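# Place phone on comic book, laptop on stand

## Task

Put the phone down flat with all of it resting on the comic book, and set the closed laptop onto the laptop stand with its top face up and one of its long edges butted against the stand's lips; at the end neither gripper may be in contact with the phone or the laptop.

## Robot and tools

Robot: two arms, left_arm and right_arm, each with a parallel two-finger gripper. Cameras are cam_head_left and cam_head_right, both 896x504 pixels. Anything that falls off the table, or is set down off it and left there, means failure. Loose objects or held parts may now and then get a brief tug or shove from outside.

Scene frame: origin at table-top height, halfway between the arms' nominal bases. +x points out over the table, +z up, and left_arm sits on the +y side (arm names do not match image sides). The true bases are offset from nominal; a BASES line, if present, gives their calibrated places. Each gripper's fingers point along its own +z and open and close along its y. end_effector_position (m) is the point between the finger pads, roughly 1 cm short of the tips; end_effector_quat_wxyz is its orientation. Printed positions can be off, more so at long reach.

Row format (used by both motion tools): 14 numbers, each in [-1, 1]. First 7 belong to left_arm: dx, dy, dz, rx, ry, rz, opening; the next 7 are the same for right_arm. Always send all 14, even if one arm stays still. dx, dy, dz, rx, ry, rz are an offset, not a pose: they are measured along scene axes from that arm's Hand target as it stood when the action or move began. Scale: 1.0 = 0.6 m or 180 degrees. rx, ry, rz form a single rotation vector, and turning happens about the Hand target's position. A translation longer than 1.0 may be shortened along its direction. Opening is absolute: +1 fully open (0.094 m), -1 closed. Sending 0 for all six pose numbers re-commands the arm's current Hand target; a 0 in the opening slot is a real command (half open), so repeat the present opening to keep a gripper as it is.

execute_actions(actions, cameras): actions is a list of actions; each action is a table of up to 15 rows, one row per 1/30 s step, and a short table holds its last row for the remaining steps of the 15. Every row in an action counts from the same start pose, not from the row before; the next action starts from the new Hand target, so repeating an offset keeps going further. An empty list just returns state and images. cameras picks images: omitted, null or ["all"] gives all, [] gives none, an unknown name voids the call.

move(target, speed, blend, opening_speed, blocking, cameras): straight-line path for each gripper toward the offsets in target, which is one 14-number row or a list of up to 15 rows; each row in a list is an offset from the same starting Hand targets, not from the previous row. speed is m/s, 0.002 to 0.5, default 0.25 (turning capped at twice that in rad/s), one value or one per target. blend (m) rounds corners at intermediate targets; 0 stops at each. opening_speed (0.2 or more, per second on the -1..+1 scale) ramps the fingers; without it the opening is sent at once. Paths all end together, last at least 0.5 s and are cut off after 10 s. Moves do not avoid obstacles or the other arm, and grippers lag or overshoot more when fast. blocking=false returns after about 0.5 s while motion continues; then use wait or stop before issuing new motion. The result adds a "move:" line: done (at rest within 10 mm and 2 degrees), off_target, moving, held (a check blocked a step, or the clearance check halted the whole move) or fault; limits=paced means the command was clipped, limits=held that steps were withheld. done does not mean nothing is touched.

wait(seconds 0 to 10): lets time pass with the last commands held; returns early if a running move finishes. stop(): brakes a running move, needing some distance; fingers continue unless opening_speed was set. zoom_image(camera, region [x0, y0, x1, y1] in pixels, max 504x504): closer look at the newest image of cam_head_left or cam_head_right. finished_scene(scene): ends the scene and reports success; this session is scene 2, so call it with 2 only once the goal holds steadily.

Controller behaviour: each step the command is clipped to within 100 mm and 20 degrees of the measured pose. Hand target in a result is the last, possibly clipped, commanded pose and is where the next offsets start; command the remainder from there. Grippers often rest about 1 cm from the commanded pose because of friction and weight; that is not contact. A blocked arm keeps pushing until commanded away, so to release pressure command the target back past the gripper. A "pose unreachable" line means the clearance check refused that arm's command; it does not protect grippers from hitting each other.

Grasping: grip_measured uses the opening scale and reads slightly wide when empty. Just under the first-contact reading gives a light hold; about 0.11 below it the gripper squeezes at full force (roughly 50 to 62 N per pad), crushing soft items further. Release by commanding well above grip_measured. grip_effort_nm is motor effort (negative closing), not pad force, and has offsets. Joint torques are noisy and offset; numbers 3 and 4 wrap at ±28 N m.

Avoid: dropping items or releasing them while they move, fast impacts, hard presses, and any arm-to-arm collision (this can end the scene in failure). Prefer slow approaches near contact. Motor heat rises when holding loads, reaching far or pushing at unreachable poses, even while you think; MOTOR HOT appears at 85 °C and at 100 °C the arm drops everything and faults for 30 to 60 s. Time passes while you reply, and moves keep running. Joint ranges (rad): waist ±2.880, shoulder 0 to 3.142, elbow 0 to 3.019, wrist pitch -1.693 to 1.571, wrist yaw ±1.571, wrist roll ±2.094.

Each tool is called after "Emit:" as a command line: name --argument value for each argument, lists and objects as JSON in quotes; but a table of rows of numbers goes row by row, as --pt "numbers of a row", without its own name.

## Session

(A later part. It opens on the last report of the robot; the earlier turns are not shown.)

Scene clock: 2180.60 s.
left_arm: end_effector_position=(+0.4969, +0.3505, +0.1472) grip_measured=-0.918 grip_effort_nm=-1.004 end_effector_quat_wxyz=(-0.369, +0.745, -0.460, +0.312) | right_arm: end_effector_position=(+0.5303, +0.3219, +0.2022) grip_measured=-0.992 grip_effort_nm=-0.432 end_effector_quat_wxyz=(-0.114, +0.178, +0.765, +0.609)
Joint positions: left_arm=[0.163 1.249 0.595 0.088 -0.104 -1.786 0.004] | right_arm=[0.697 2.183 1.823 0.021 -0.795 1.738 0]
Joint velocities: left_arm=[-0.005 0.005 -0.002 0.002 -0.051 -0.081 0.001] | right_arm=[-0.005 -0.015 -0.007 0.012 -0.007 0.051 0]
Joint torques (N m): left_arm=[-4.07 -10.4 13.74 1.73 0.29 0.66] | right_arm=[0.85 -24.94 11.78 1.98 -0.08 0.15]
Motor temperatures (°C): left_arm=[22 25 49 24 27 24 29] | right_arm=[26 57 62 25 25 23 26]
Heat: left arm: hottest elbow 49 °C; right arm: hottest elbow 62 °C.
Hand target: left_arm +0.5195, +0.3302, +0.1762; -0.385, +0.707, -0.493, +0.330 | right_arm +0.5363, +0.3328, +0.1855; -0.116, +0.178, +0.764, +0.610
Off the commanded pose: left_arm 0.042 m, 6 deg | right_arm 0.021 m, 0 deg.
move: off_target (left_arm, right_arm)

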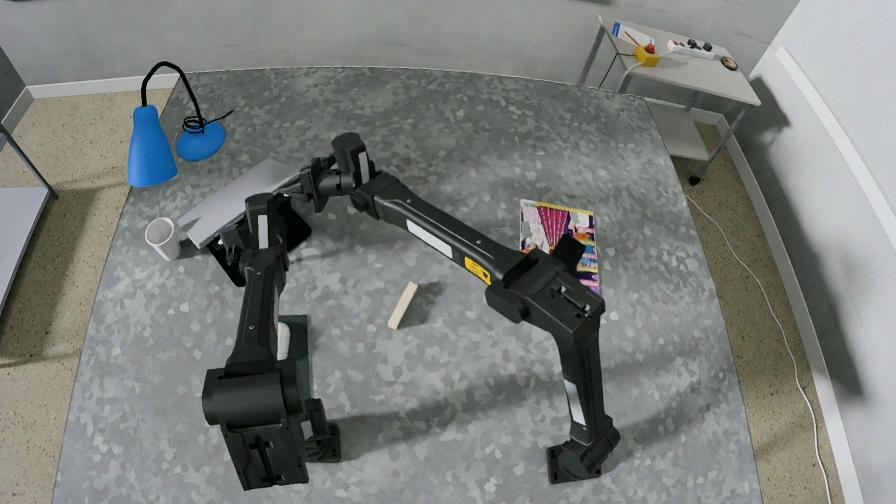

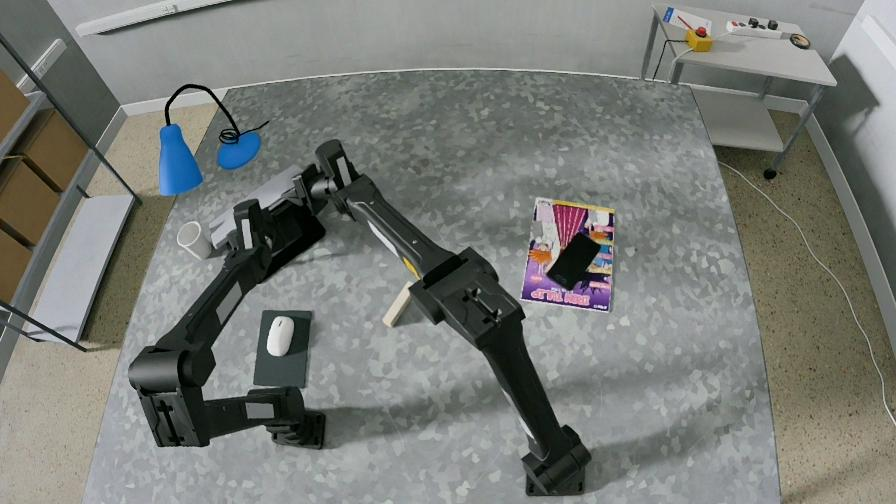

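Emit:
move --pt "0 0 0 0 0 0 -0.97 0.0 0.0 -0.03 0 0 0 -1" --pt "0 0 0 0 0 0 -0.97 0.038 0.022 -0.048 0 0 0 -1" --speed 0.05 --cameras '["cam_head_left","cam_head_right"]'

Emit:
zoom_image --camera "cam_head_left" --region '[145, 155, 315, 260]'

Emit:
zoom_image --camera "cam_head_right" --region '[205, 160, 345, 265]'

Scene clock: 2185.57 s.
left_arm: end_effector_position=(+0.4970, +0.3500, +0.1469) grip_measured=-0.918 grip_effort_nm=-1.004 end_effector_quat_wxyz=(-0.368, +0.745, -0.460, +0.312) | right_arm: end_effector_position=(+0.5459, +0.3358, +0.1736) grip_measured=-0.992 grip_effort_nm=-0.427 end_effector_quat_wxyz=(-0.112, +0.173, +0.762, +0.613)
Joint positions: left_arm=[0.162 1.25 0.595 0.088 -0.105 -1.787 0.004] | right_arm=[0.697 2.271 1.894 0.052 -0.799 1.738 0]
Joint velocities: left_arm=[-0.005 0.005 -0.012 0.002 -0.022 -0.051 0.001] | right_arm=[-0.005 -0.005 0.002 -0.007 0.022 0.007 0]
Joint torques (N m): left_arm=[-5.66 -11.16 13.63 1.69 0.28 0.67] | right_arm=[0.44 -25.05 13.72 1.17 -0.11 0.13]
Motor temperatures (°C): left_arm=[22 25 49 24 27 24 29] | right_arm=[26 56 62 25 25 23 26]
Heat: left arm: hottest elbow 49 °C; right arm: hottest elbow 62 °C.
Hand target: left_arm +0.5195, +0.3303, +0.1761; -0.385, +0.707, -0.493, +0.330 | right_arm +0.5588, +0.3453, +0.1561; -0.116, +0.178, +0.764, +0.609
Off the commanded pose: left_arm 0.042 m, 6 deg | right_arm 0.024 m, 1 deg.
move: off_target (left_arm, right_arm)

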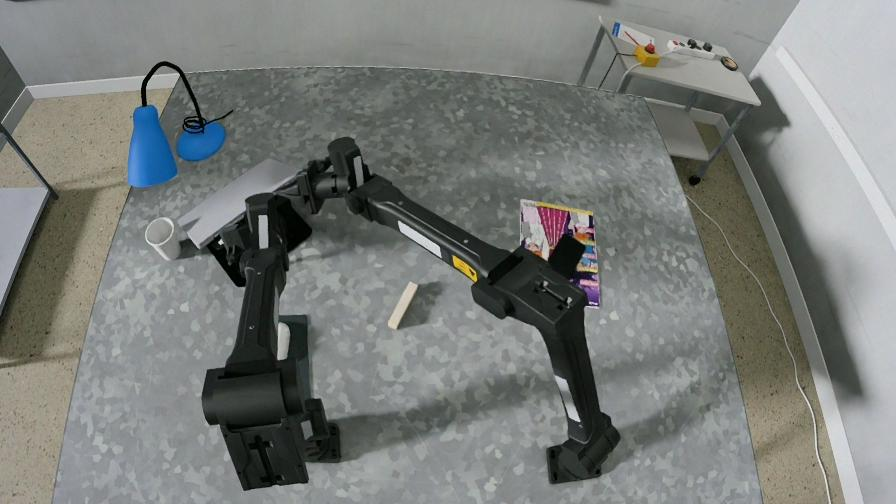

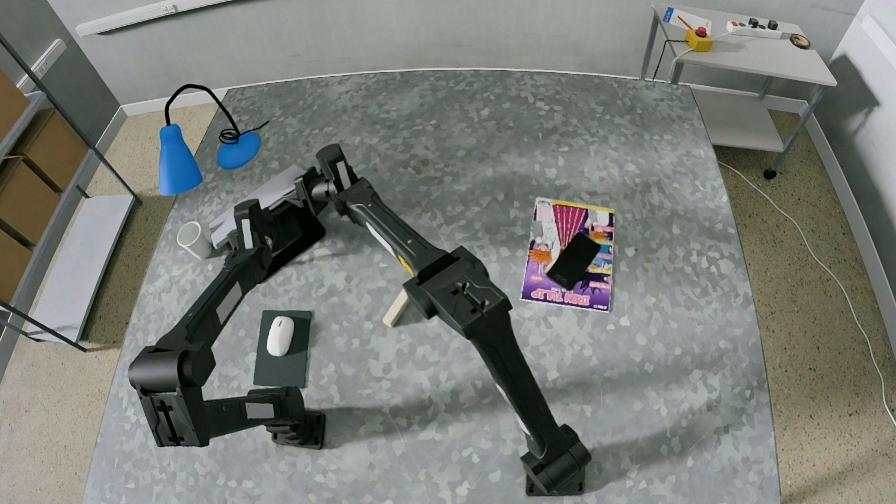

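Scaled by 2.965.

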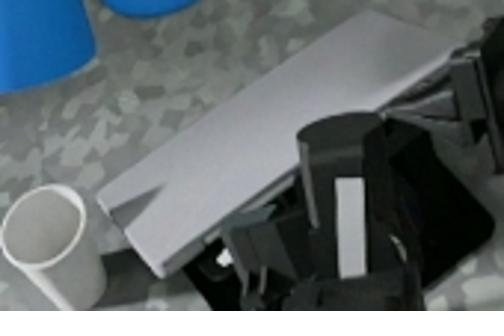

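Scaled by 3.600.

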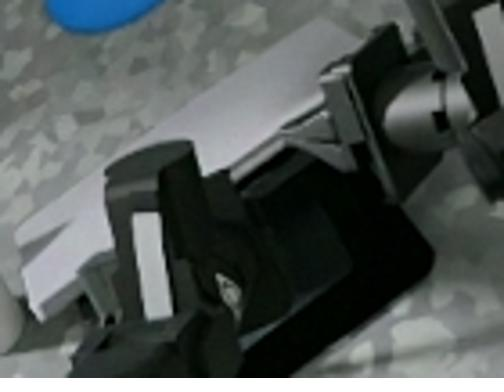

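Emit:
move --pt "0 0 0 0 0 0 -0.97 0.033 0.018 -0.018 0 0 0 -1" --speed 0.05 --cameras '["cam_head_left","cam_head_right"]'

Emit:
zoom_image --camera "cam_head_left" --region '[145, 155, 315, 260]'

Emit:
zoom_image --camera "cam_head_right" --region '[205, 160, 345, 265]'

Scene clock: 2189.33 s.
left_arm: end_effector_position=(+0.4970, +0.3500, +0.1469) grip_measured=-0.918 grip_effort_nm=-1.004 end_effector_quat_wxyz=(-0.368, +0.745, -0.460, +0.312) | right_arm: end_effector_position=(+0.5632, +0.3504, +0.1687) grip_measured=-0.992 grip_effort_nm=-0.427 end_effector_quat_wxyz=(-0.111, +0.171, +0.761, +0.615)
Joint positions: left_arm=[0.162 1.25 0.595 0.088 -0.105 -1.787 0.004] | right_arm=[0.697 2.342 2.008 0.016 -0.801 1.738 0]
Joint velocities: left_arm=[-0.024 -0.005 -0.002 -0.007 0.037 0.022 0] | right_arm=[0.005 0.005 0.007 -0.012 0.022 0.007 -0.001]
Joint torques (N m): left_arm=[-4.72 -10.46 13.71 1.57 0.3 0.66] | right_arm=[0.03 -25.58 13.75 1.09 -0.22 0.1]
Motor temperatures (°C): left_arm=[22 25 49 24 27 24 29] | right_arm=[26 56 62 25 25 23 26]
Heat: left arm: hottest elbow 49 °C; right arm: hottest elbow 62 °C.
Hand target: left_arm +0.5195, +0.3302, +0.1761; -0.385, +0.707, -0.493, +0.330 | right_arm +0.5786, +0.3558, +0.1451; -0.116, +0.178, +0.764, +0.610
Off the commanded pose: left_arm 0.042 m, 6 deg | right_arm 0.029 m, 1 deg.
move: off_target (left_arm, right_arm)

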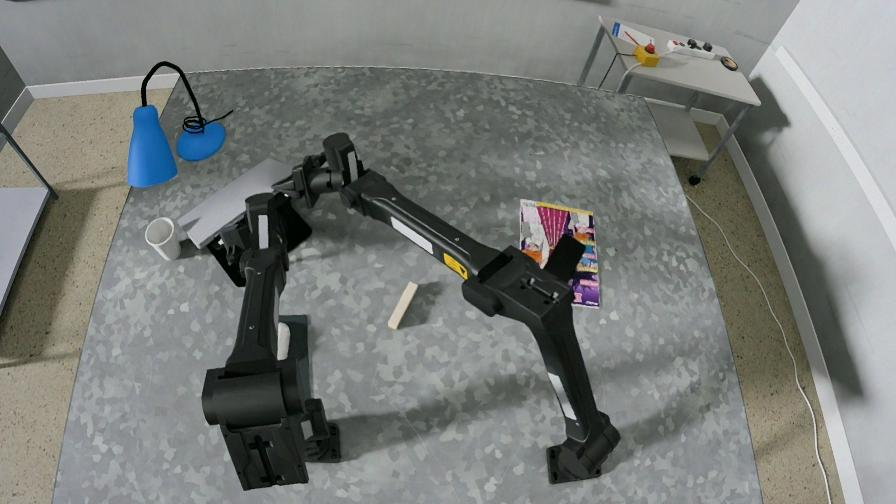

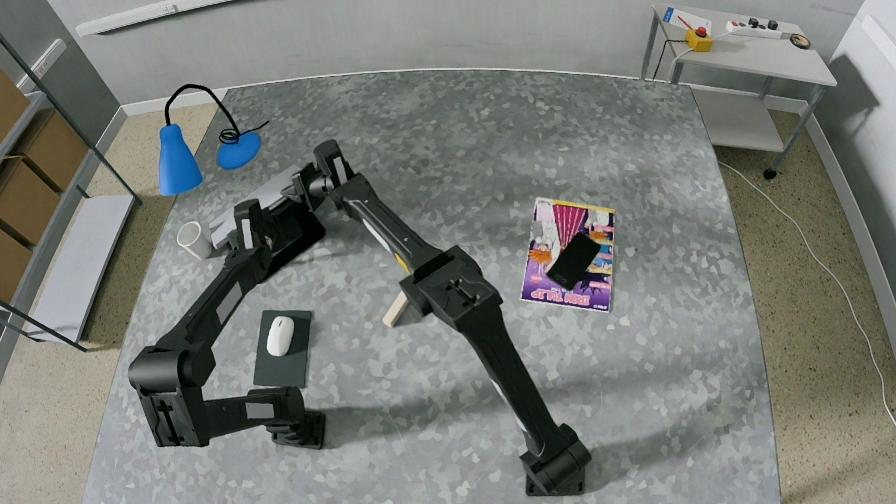

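Scaled by 2.965.

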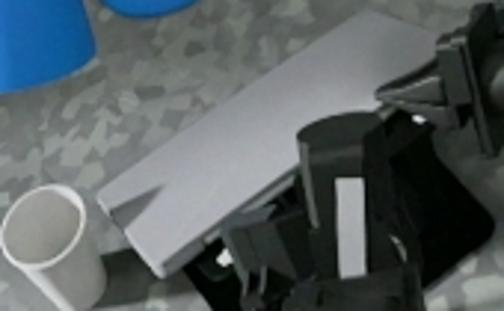

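Scaled by 3.600.

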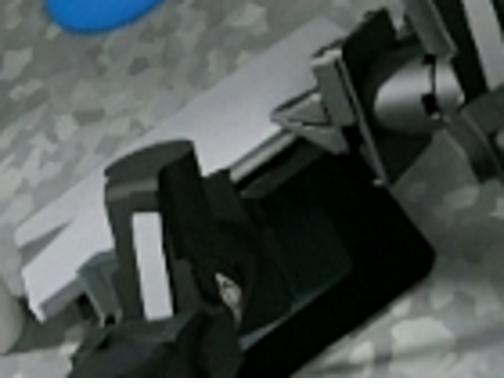

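Emit:
move --pt "0 0 0 0 0 0 -0.97 0.02 0.0 -0.035 0 0 0 -1" --speed 0.05 --cameras '["cam_head_left","cam_head_right"]'

Emit:
zoom_image --camera "cam_head_left" --region '[145, 155, 315, 260]'

Emit:
zoom_image --camera "cam_head_right" --region '[205, 160, 345, 265]'

Scene clock: 2193.03 s.
left_arm: end_effector_position=(+0.4970, +0.3498, +0.1469) grip_measured=-0.918 grip_effort_nm=-1.009 end_effector_quat_wxyz=(-0.368, +0.745, -0.460, +0.312) | right_arm: end_effector_position=(+0.5731, +0.3500, +0.1601) grip_measured=-0.992 grip_effort_nm=-0.418 end_effector_quat_wxyz=(-0.114, +0.169, +0.760, +0.617)
Joint positions: left_arm=[0.161 1.25 0.595 0.088 -0.106 -1.788 0.004] | right_arm=[0.688 2.376 2.045 0.015 -0.817 1.739 0]
Joint velocities: left_arm=[-0.015 -0.024 0.002 -0.007 -0.051 -0.081 0] | right_arm=[-0.005 -0.024 0.002 0.012 -0.051 -0.007 0]
Joint torques (N m): left_arm=[-4.13 -10.46 13.79 1.69 0.32 0.7] | right_arm=[0.03 -24.94 13.29 1.36 -0.04 0.04]
Motor temperatures (°C): left_arm=[22 26 49 24 27 24 29] | right_arm=[26 55 63 25 25 23 26]
Heat: left arm: hottest elbow 49 °C; right arm: hottest elbow 63 °C.
Hand target: left_arm +0.5195, +0.3302, +0.1761; -0.385, +0.707, -0.493, +0.330 | right_arm +0.5902, +0.3553, +0.1236; -0.116, +0.178, +0.764, +0.609
Off the commanded pose: left_arm 0.042 m, 6 deg | right_arm 0.040 m, 1 deg.
move: off_target (left_arm, right_arm)

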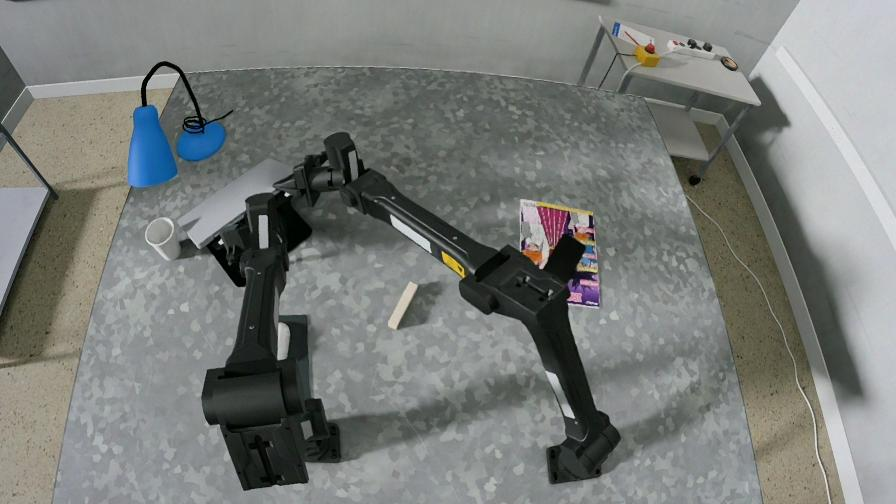

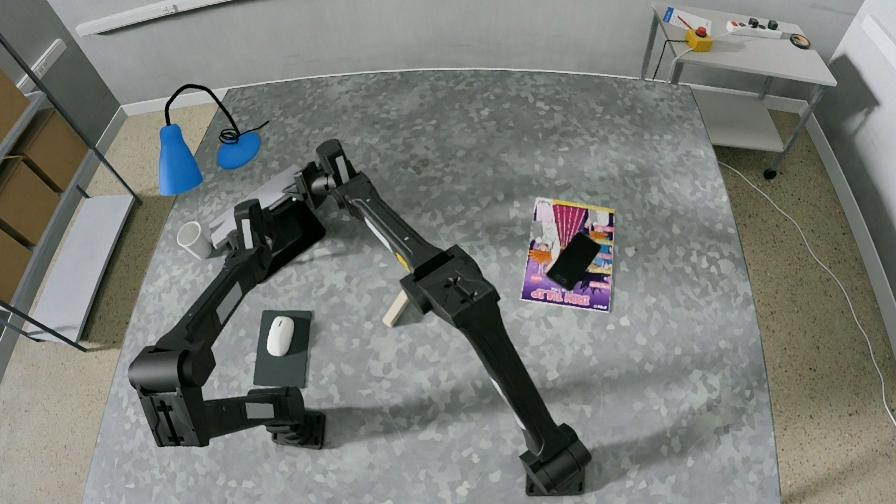

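Scaled by 2.965.

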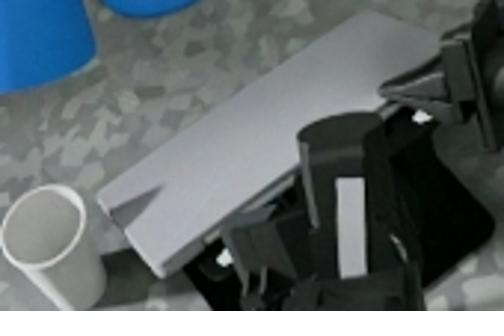

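Scaled by 3.600.

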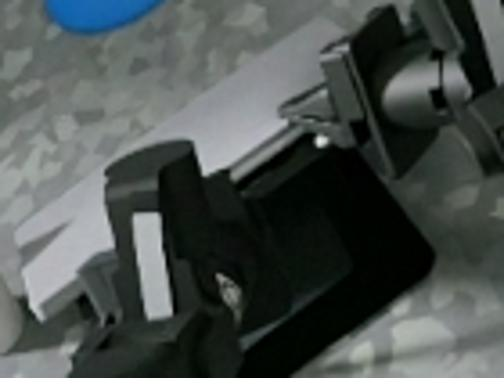

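Emit:
move --pt "0 0 0 0 0 0 -0.97 -0.05 -0.02 0.02 0 0 0 -1" --pt "0 0 0 0 0 0 -0.97 -0.05 -0.02 0.0 0 0 0 -1" --speed 0.05 --cameras '["cam_head_left","cam_head_right"]'

Emit:
zoom_image --camera "cam_head_left" --region '[215, 155, 315, 220]'

Emit:
zoom_image --camera "cam_head_right" --region '[235, 160, 335, 240]'

Scene clock: 2198.60 s.
left_arm: end_effector_position=(+0.4970, +0.3498, +0.1469) grip_measured=-0.918 grip_effort_nm=-1.009 end_effector_quat_wxyz=(-0.368, +0.745, -0.460, +0.312) | right_arm: end_effector_position=(+0.5691, +0.3446, +0.1590) grip_measured=-0.992 grip_effort_nm=-0.418 end_effector_quat_wxyz=(-0.102, +0.165, +0.755, +0.626)
Joint positions: left_arm=[0.161 1.25 0.595 0.088 -0.106 -1.788 0.004] | right_arm=[0.688 2.353 1.985 0.082 -0.803 1.739 0]
Joint velocities: left_arm=[-0.005 -0.015 0.007 -0.007 0.037 -0.051 0] | right_arm=[-0.024 0.005 -0.017 -0.002 -0.007 0.022 0.001]
Joint torques (N m): left_arm=[-5.3 -9.76 13.97 1.81 0.32 0.66] | right_arm=[1.03 -29.1 6.93 1.73 -0.08 0.09]
Motor temperatures (°C): left_arm=[22 26 49 24 27 24 29] | right_arm=[26 55 62 25 25 23 26]
Heat: left arm: hottest elbow 49 °C; right arm: hottest elbow 62 °C.
Hand target: left_arm +0.5195, +0.3302, +0.1761; -0.385, +0.707, -0.493, +0.330 | right_arm +0.5601, +0.3437, +0.1242; -0.116, +0.178, +0.764, +0.609
Off the commanded pose: left_arm 0.042 m, 6 deg | right_arm 0.037 m, 3 deg.
move: off_target (left_arm, right_arm)

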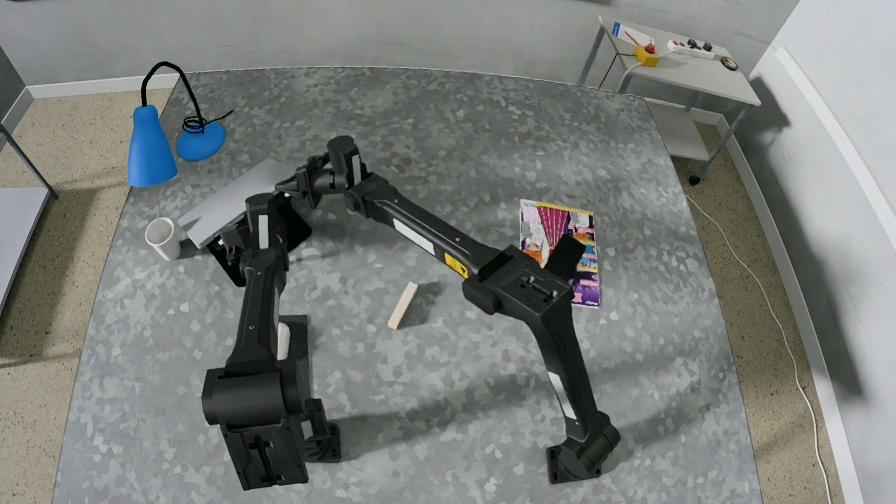

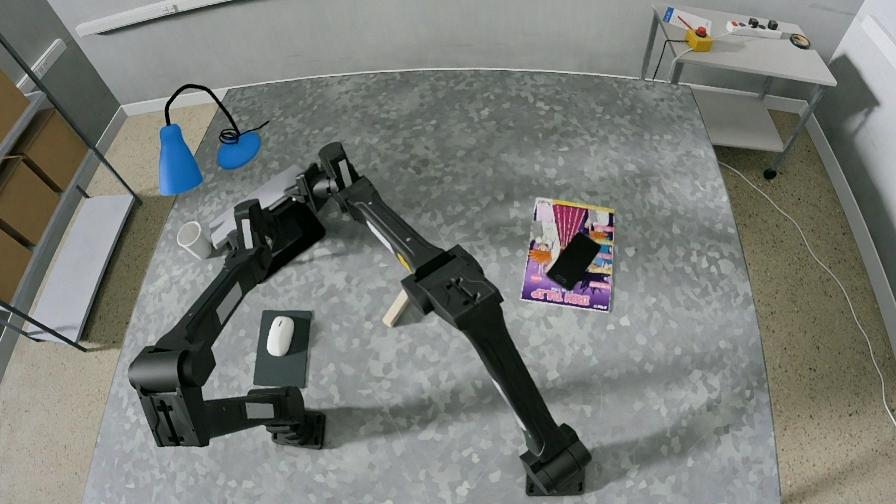

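Scaled by 5.040.

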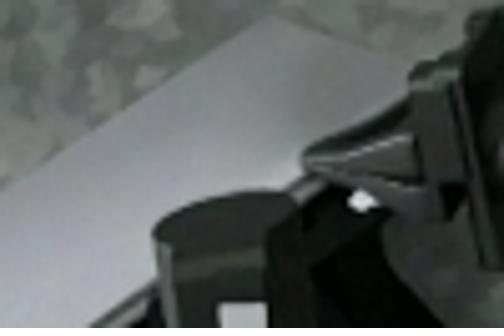

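Scaled by 5.040.

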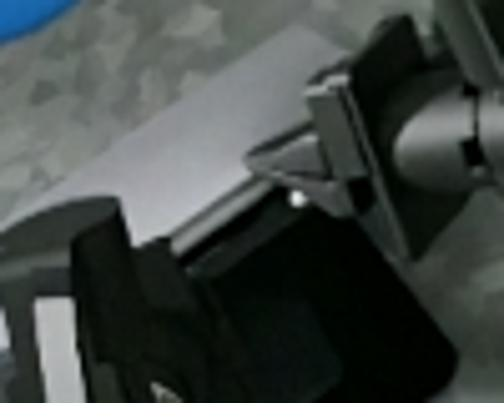

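Emit:
execute_actions --actions '[]'

Emit:
zoom_image --camera "cam_head_left" --region '[165, 130, 345, 270]'

Emit:
zoom_image --camera "cam_head_right" --region '[195, 130, 375, 270]'

Scene clock: 2206.53 s.
left_arm: end_effector_position=(+0.4970, +0.3498, +0.1469) grip_measured=-0.918 grip_effort_nm=-1.004 end_effector_quat_wxyz=(-0.368, +0.745, -0.460, +0.312) | right_arm: end_effector_position=(+0.5691, +0.3446, +0.1591) grip_measured=-0.992 grip_effort_nm=-0.418 end_effector_quat_wxyz=(-0.102, +0.165, +0.755, +0.626)
Joint positions: left_arm=[0.161 1.25 0.595 0.088 -0.106 -1.788 0.004] | right_arm=[0.688 2.353 1.985 0.082 -0.803 1.739 0]
Joint velocities: left_arm=[-0.015 -0.015 -0.002 0.012 -0.022 -0.022 -0.001] | right_arm=[-0.005 -0.005 0.002 -0.012 -0.095 -0.037 0]
Joint torques (N m): left_arm=[-4.6 -10.64 13.76 1.52 0.3 0.67] | right_arm=[0.91 -29.1 6.91 1.57 -0.07 0.09]
Motor temperatures (°C): left_arm=[22 26 49 24 27 24 29] | right_arm=[26 55 61 25 25 23 26]
Heat: left arm: hottest elbow 49 °C; right arm: hottest elbow 61 °C.
Hand target: left_arm +0.5195, +0.3302, +0.1761; -0.385, +0.707, -0.493, +0.330 | right_arm +0.5601, +0.3437, +0.1242; -0.116, +0.178, +0.764, +0.609
Tool commands: left_gripper/opening=-0.97 right_gripper/opening=-1.0
Off the commanded pose: left_arm 0.042 m, 6 deg | right_arm 0.037 m, 3 deg.

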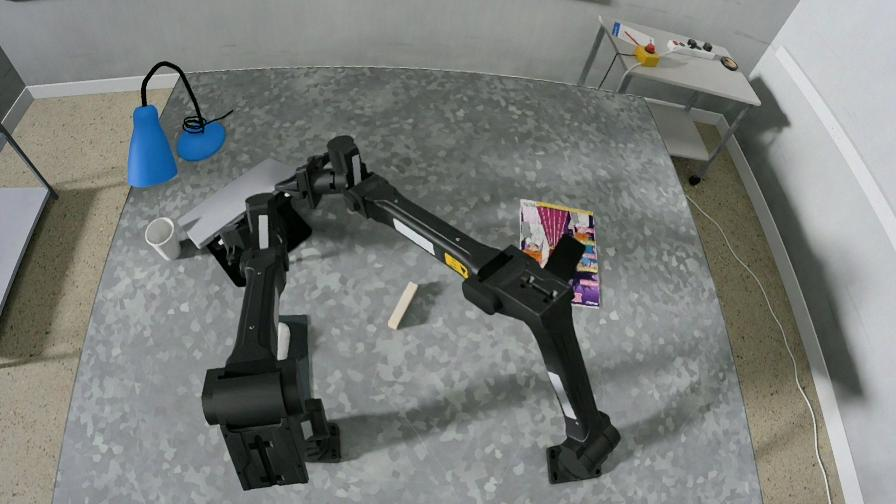

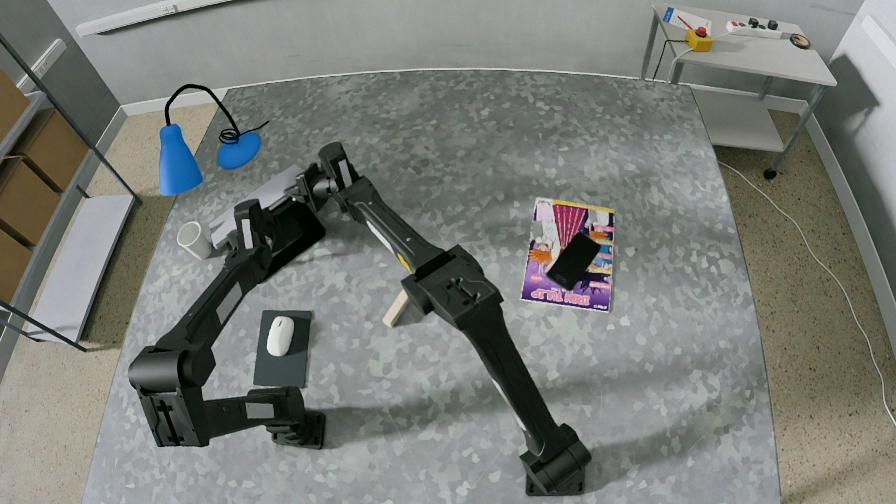

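Scaled by 2.800.

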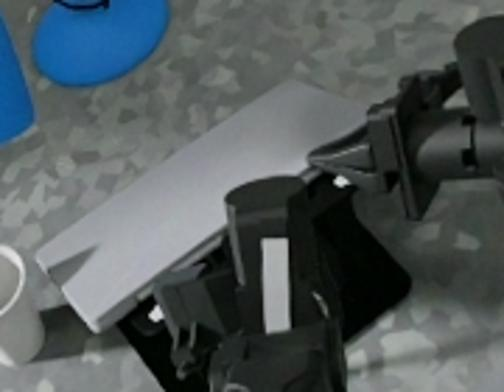

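Scaled by 2.800.

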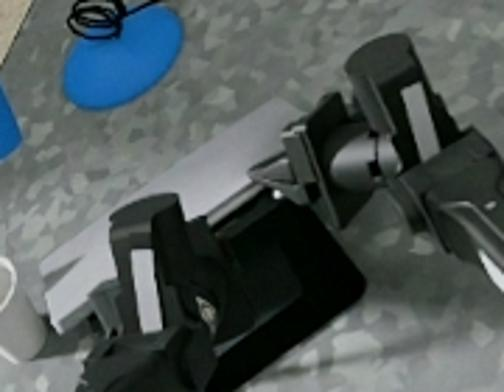

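Emit:
move --pt "-0.0375 0.0327 -0.0487 0 0 0 -0.97 0.015 0 0.117 0 0 0 -1" --pt "-0.0375 0.0327 -0.0487 0 0 0 -0.97 -0.035 -0.03 0.117 0 0 0 -1" --speed 0.08

Emit:
zoom_image --camera "cam_head_left" --region '[165, 130, 345, 270]'

Emit:
zoom_image --camera "cam_head_right" --region '[195, 130, 375, 270]'

Scene clock: 2213.23 s.
left_arm: end_effector_position=(+0.4959, +0.3513, +0.1470) grip_measured=-0.925 grip_effort_nm=-1.009 end_effector_quat_wxyz=(-0.371, +0.732, -0.461, +0.338) | right_arm: end_effector_position=(+0.5457, +0.3250, +0.1890) grip_measured=-0.992 grip_effort_nm=-0.418 end_effector_quat_wxyz=(-0.118, +0.183, +0.766, +0.605)
Joint positions: left_arm=[0.185 1.251 0.564 0.166 -0.049 -1.775 0.004] | right_arm=[0.687 2.233 1.883 -0.003 -0.805 1.739 0]
Joint velocities: left_arm=[0.005 -0.005 0.012 -0.017 -0.007 -0.007 -0.001] | right_arm=[0.005 -0.015 -0.002 0.002 -0.051 0.007 0]
Joint torques (N m): left_arm=[-0.44 -10.05 9.09 2.28 0.47 0.93] | right_arm=[1.03 -30.33 8.38 2.09 -0.06 0.1]
Motor temperatures (°C): left_arm=[22 26 49 24 27 24 30] | right_arm=[26 55 60 25 25 23 26]
Heat: left arm: hottest elbow 49 °C; right arm: hottest elbow 60 °C.
Hand target: left_arm +0.4970, +0.3502, +0.1475; -0.385, +0.707, -0.493, +0.330 | right_arm +0.5399, +0.3269, +0.1950; -0.116, +0.178, +0.764, +0.610
Off the commanded pose: left_arm 0.002 m, 5 deg | right_arm 0.009 m, 1 deg.
move: off_target (left_arm)

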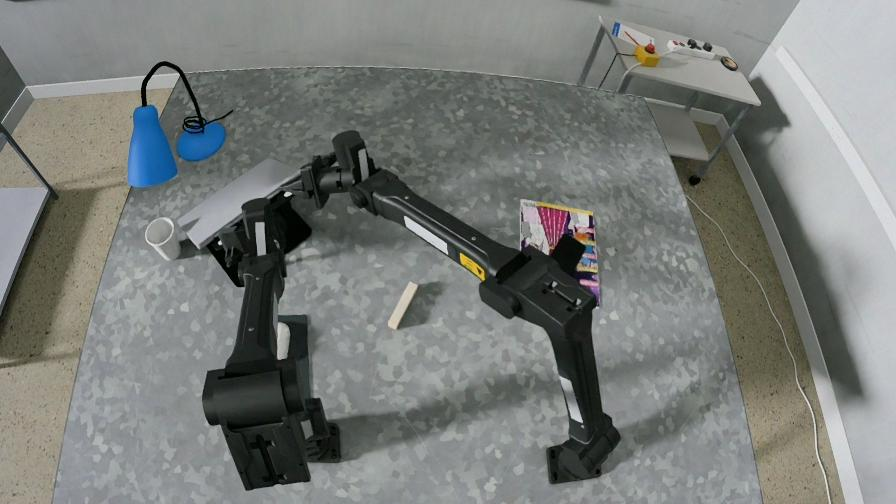

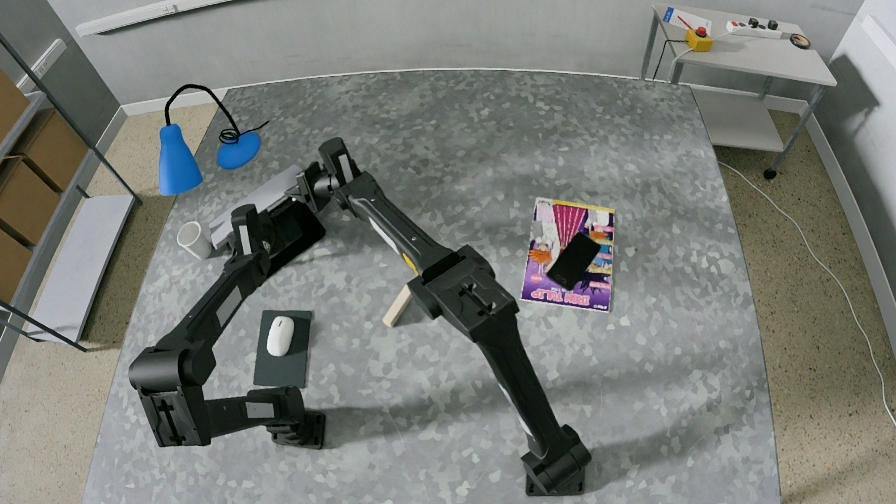

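Scaled by 2.800.

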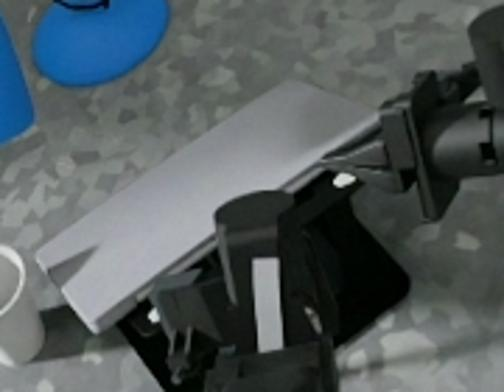

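Scaled by 2.800.

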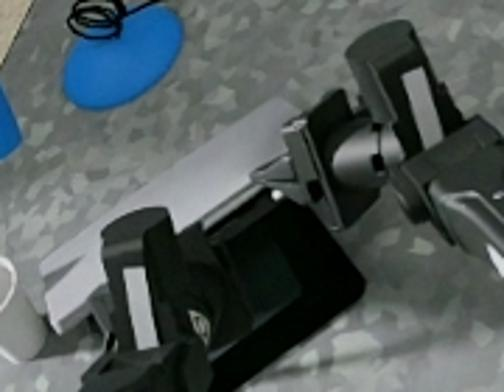

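Emit:
zoom_image --camera "cam_head_left" --region '[175, 150, 315, 260]'

Emit:
zoom_image --camera "cam_head_right" --region '[205, 155, 315, 240]'

Scaled by 3.600.

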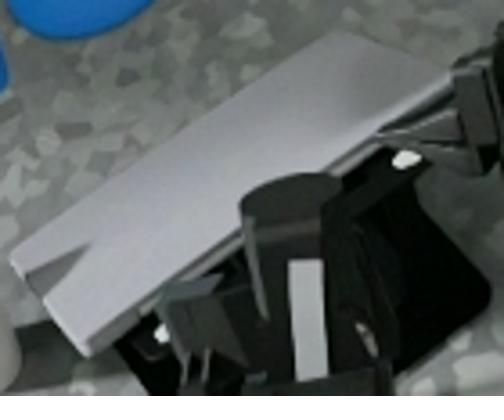

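Scaled by 4.582.

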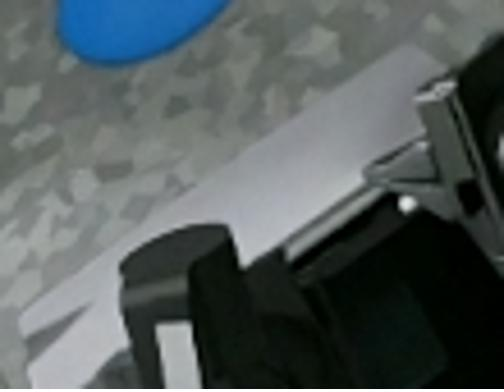

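Emit:
move --target '[0,0,0,0,0,0,-0.97,-0.01,-0.01,-0.08,0,0,0,-1]' --speed 0.08

Emit:
zoom_image --camera "cam_head_left" --region '[175, 150, 315, 260]'

Emit:
zoom_image --camera "cam_head_right" --region '[205, 155, 345, 265]'

Scene clock: 2224.33 s.
left_arm: end_effector_position=(+0.4960, +0.3513, +0.1469) grip_measured=-0.925 grip_effort_nm=-1.009 end_effector_quat_wxyz=(-0.371, +0.732, -0.461, +0.338) | right_arm: end_effector_position=(+0.5396, +0.3200, +0.1709) grip_measured=-0.992 grip_effort_nm=-0.418 end_effector_quat_wxyz=(-0.108, +0.171, +0.759, +0.619)
Joint positions: left_arm=[0.185 1.251 0.564 0.166 -0.049 -1.775 0.004] | right_arm=[0.687 2.233 1.808 0.117 -0.805 1.739 0]
Joint velocities: left_arm=[-0.005 -0.005 -0.012 -0.012 -0.022 0.066 -0.001] | right_arm=[0.015 -0.015 0.022 0.002 -0.022 -0.007 -0.001]
Joint torques (N m): left_arm=[-0.5 -9.05 8.81 2.4 0.48 0.89] | right_arm=[0.97 -27.58 7.47 1.98 -0.05 0.09]
Motor temperatures (°C): left_arm=[22 26 48 24 27 25 30] | right_arm=[26 56 58 25 25 23 26]
Heat: left arm: hottest elbow 48 °C; right arm: hottest elbow 58 °C.
Hand target: left_arm +0.4970, +0.3502, +0.1475; -0.385, +0.707, -0.493, +0.330 | right_arm +0.5329, +0.3205, +0.1471; -0.116, +0.178, +0.764, +0.610
Off the commanded pose: left_arm 0.002 m, 5 deg | right_arm 0.025 m, 2 deg.
move: off_target (left_arm, right_arm)

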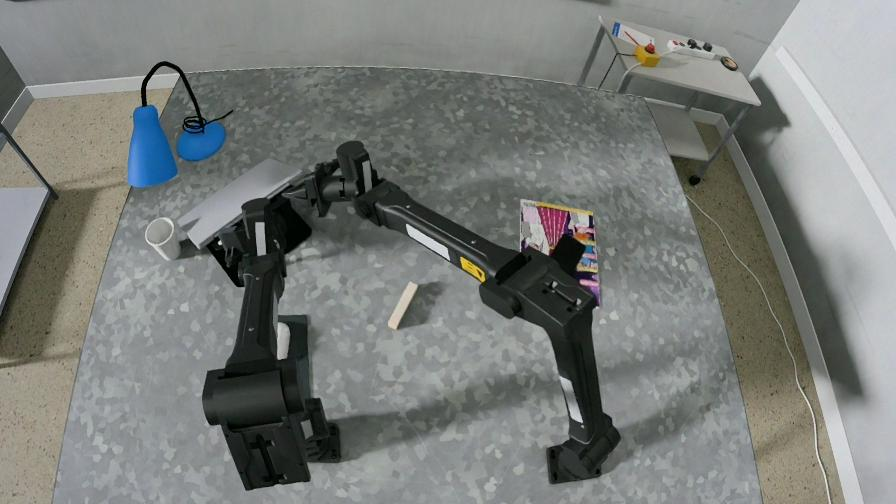

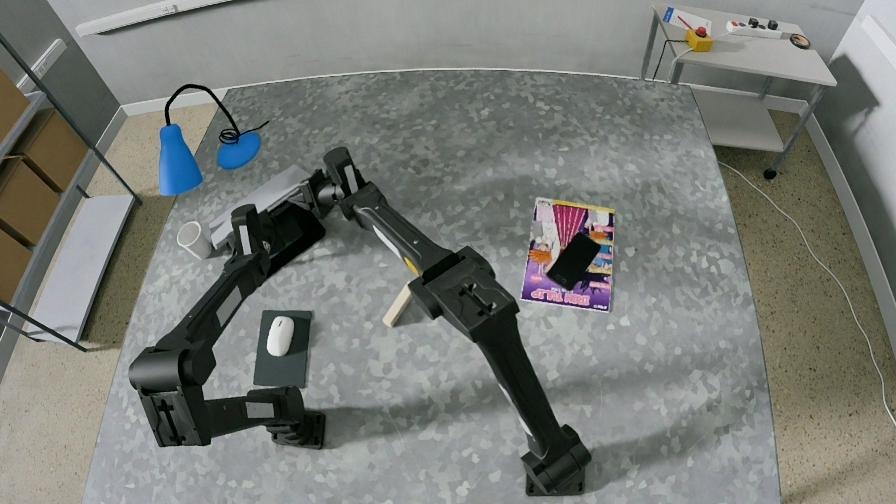

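Scaled by 3.600.

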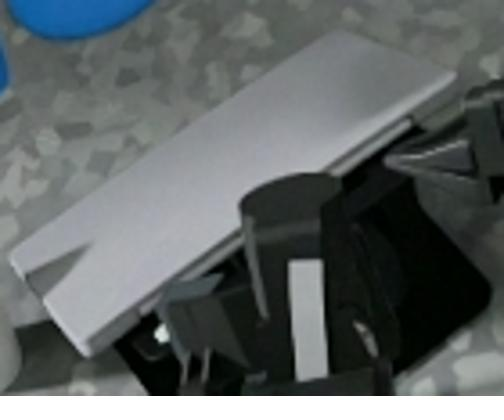

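Scaled by 3.600.

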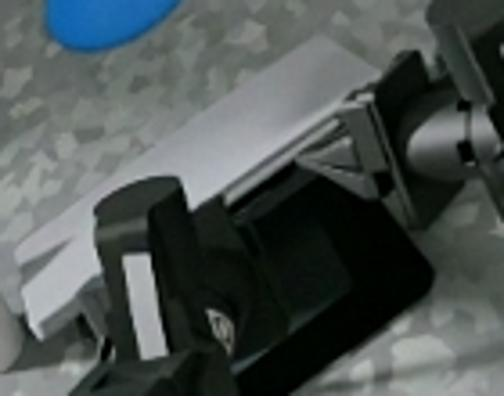

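Emit:
move --target '[0,0,0,0,0,0,-0.97,0.025,0.016,-0.03,0,0,0,-1]' --speed 0.05

Emit:
zoom_image --camera "cam_head_left" --region '[175, 150, 315, 260]'

Emit:
zoom_image --camera "cam_head_right" --region '[205, 155, 345, 265]'

Scene clock: 2229.83 s.
left_arm: end_effector_position=(+0.4960, +0.3513, +0.1469) grip_measured=-0.925 grip_effort_nm=-1.009 end_effector_quat_wxyz=(-0.371, +0.732, -0.461, +0.338) | right_arm: end_effector_position=(+0.5396, +0.3201, +0.1703) grip_measured=-0.992 grip_effort_nm=-0.418 end_effector_quat_wxyz=(-0.108, +0.170, +0.759, +0.620)
Joint positions: left_arm=[0.185 1.251 0.564 0.166 -0.049 -1.775 0.004] | right_arm=[0.687 2.235 1.808 0.121 -0.805 1.739 0]
Joint velocities: left_arm=[0.005 0.005 -0.012 0.002 0.037 0.007 -0.001] | right_arm=[0.005 -0.005 0.017 0.017 0.007 0.051 -0.001]
Joint torques (N m): left_arm=[-1.79 -8.35 8.84 2.54 0.47 0.87] | right_arm=[0.73 -22.95 11.37 1.55 -0.12 0.07]
Motor temperatures (°C): left_arm=[22 26 47 24 27 25 30] | right_arm=[26 57 58 25 25 23 26]
Heat: left arm: hottest elbow 47 °C; right arm: hottest elbow 58 °C.
Hand target: left_arm +0.4970, +0.3501, +0.1475; -0.385, +0.707, -0.493, +0.330 | right_arm +0.5477, +0.3297, +0.1288; -0.116, +0.178, +0.764, +0.609
Off the commanded pose: left_arm 0.002 m, 5 deg | right_arm 0.043 m, 2 deg.
move: off_target (left_arm, right_arm)

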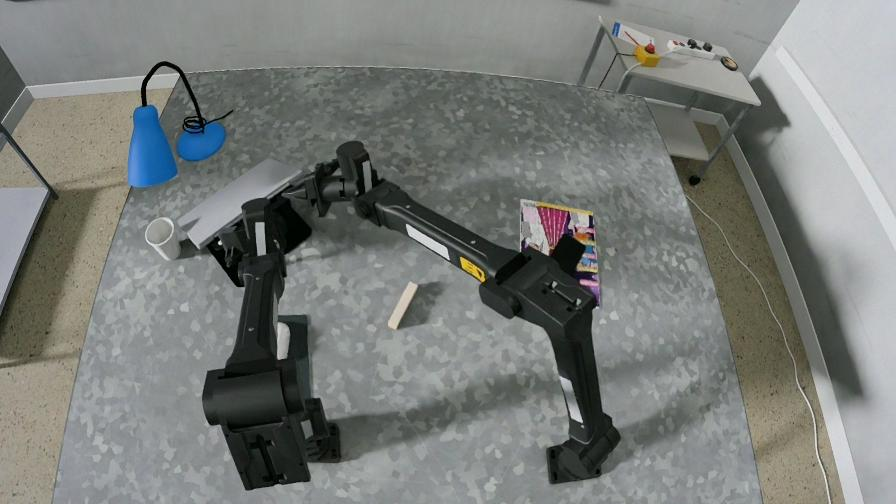

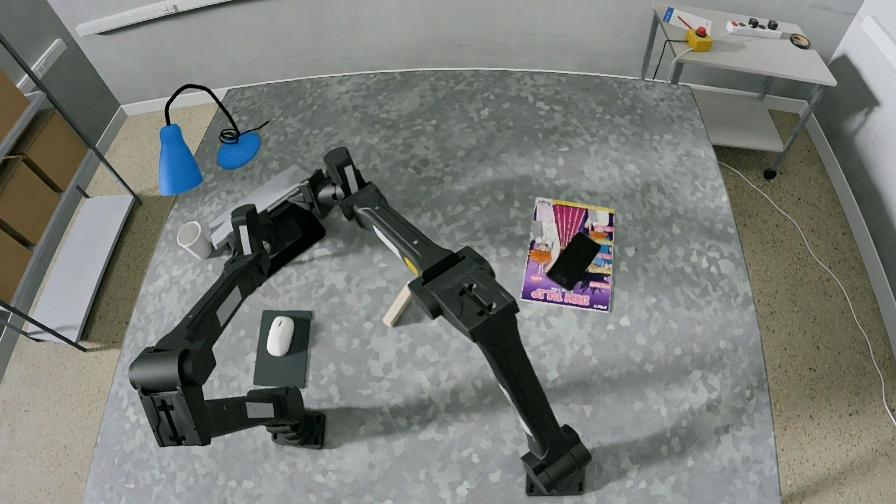

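Scaled by 3.600.

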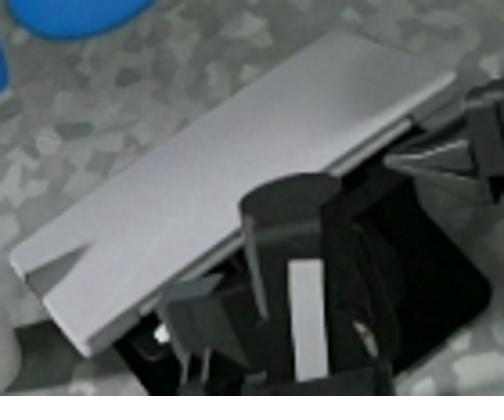

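Scaled by 3.600.

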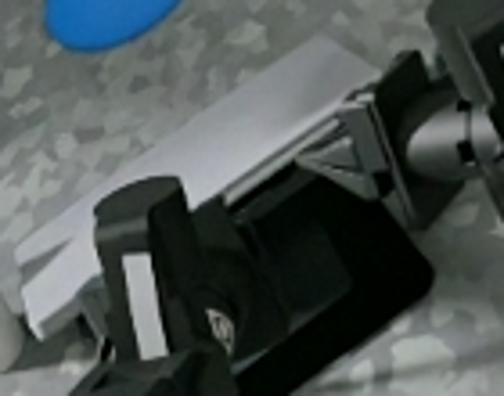

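Emit:
move --target '[0,0,0,0,0,0,-0.97,0.03,0.016,0,0,0,0,-1]' --speed 0.05

Emit:
zoom_image --camera "cam_head_left" --region '[175, 150, 315, 260]'

Emit:
zoom_image --camera "cam_head_right" --region '[205, 155, 345, 265]'

Scene clock: 2233.60 s.
left_arm: end_effector_position=(+0.4960, +0.3514, +0.1469) grip_measured=-0.925 grip_effort_nm=-1.009 end_effector_quat_wxyz=(-0.371, +0.732, -0.461, +0.338) | right_arm: end_effector_position=(+0.5530, +0.3316, +0.1677) grip_measured=-0.992 grip_effort_nm=-0.418 end_effector_quat_wxyz=(-0.106, +0.166, +0.757, +0.623)
Joint positions: left_arm=[0.185 1.251 0.564 0.166 -0.049 -1.775 0.004] | right_arm=[0.687 2.286 1.889 0.104 -0.809 1.739 0]
Joint velocities: left_arm=[-0.015 -0.005 -0.012 0.007 -0.051 0.007 0] | right_arm=[-0.015 0.005 -0.007 -0.007 -0.007 0.007 0]
Joint torques (N m): left_arm=[-1.2 -9.58 8.95 2.25 0.5 0.91] | right_arm=[0.26 -23.65 12.66 0.87 -0.2 0.06]
Motor temperatures (°C): left_arm=[22 26 47 24 27 25 30] | right_arm=[26 57 58 25 25 23 26]
Heat: left arm: hottest elbow 47 °C; right arm: hottest elbow 58 °C.
Hand target: left_arm +0.4970, +0.3502, +0.1475; -0.385, +0.707, -0.493, +0.330 | right_arm +0.5657, +0.3391, +0.1284; -0.116, +0.178, +0.764, +0.609
Off the commanded pose: left_arm 0.002 m, 5 deg | right_arm 0.042 m, 3 deg.
move: off_target (left_arm, right_arm)

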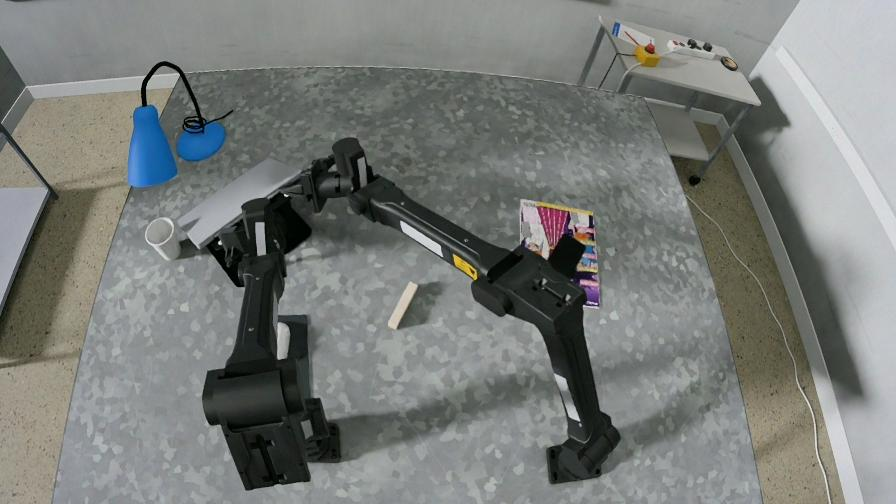

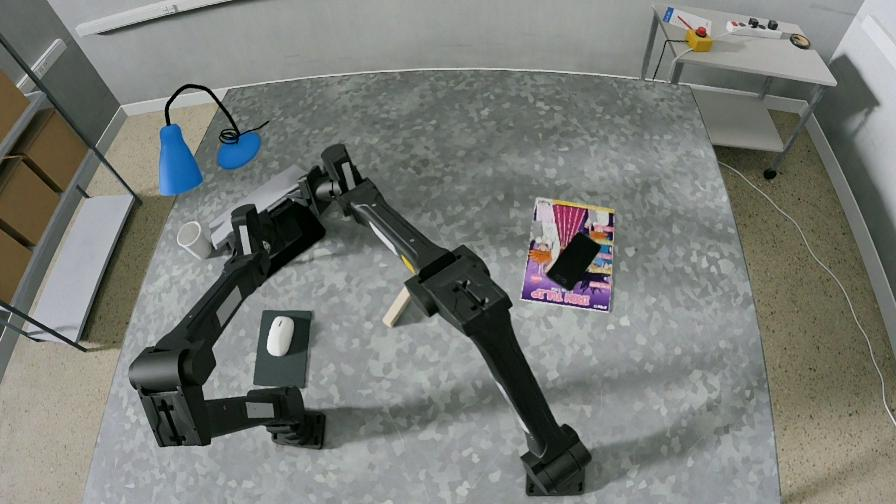

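Scaled by 3.600.

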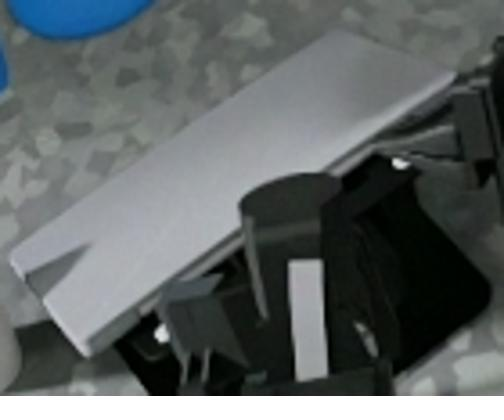

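Scaled by 3.600.

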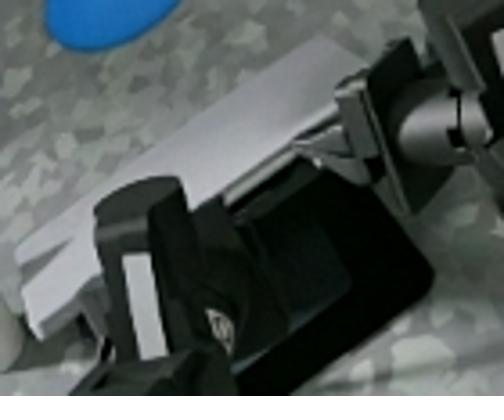

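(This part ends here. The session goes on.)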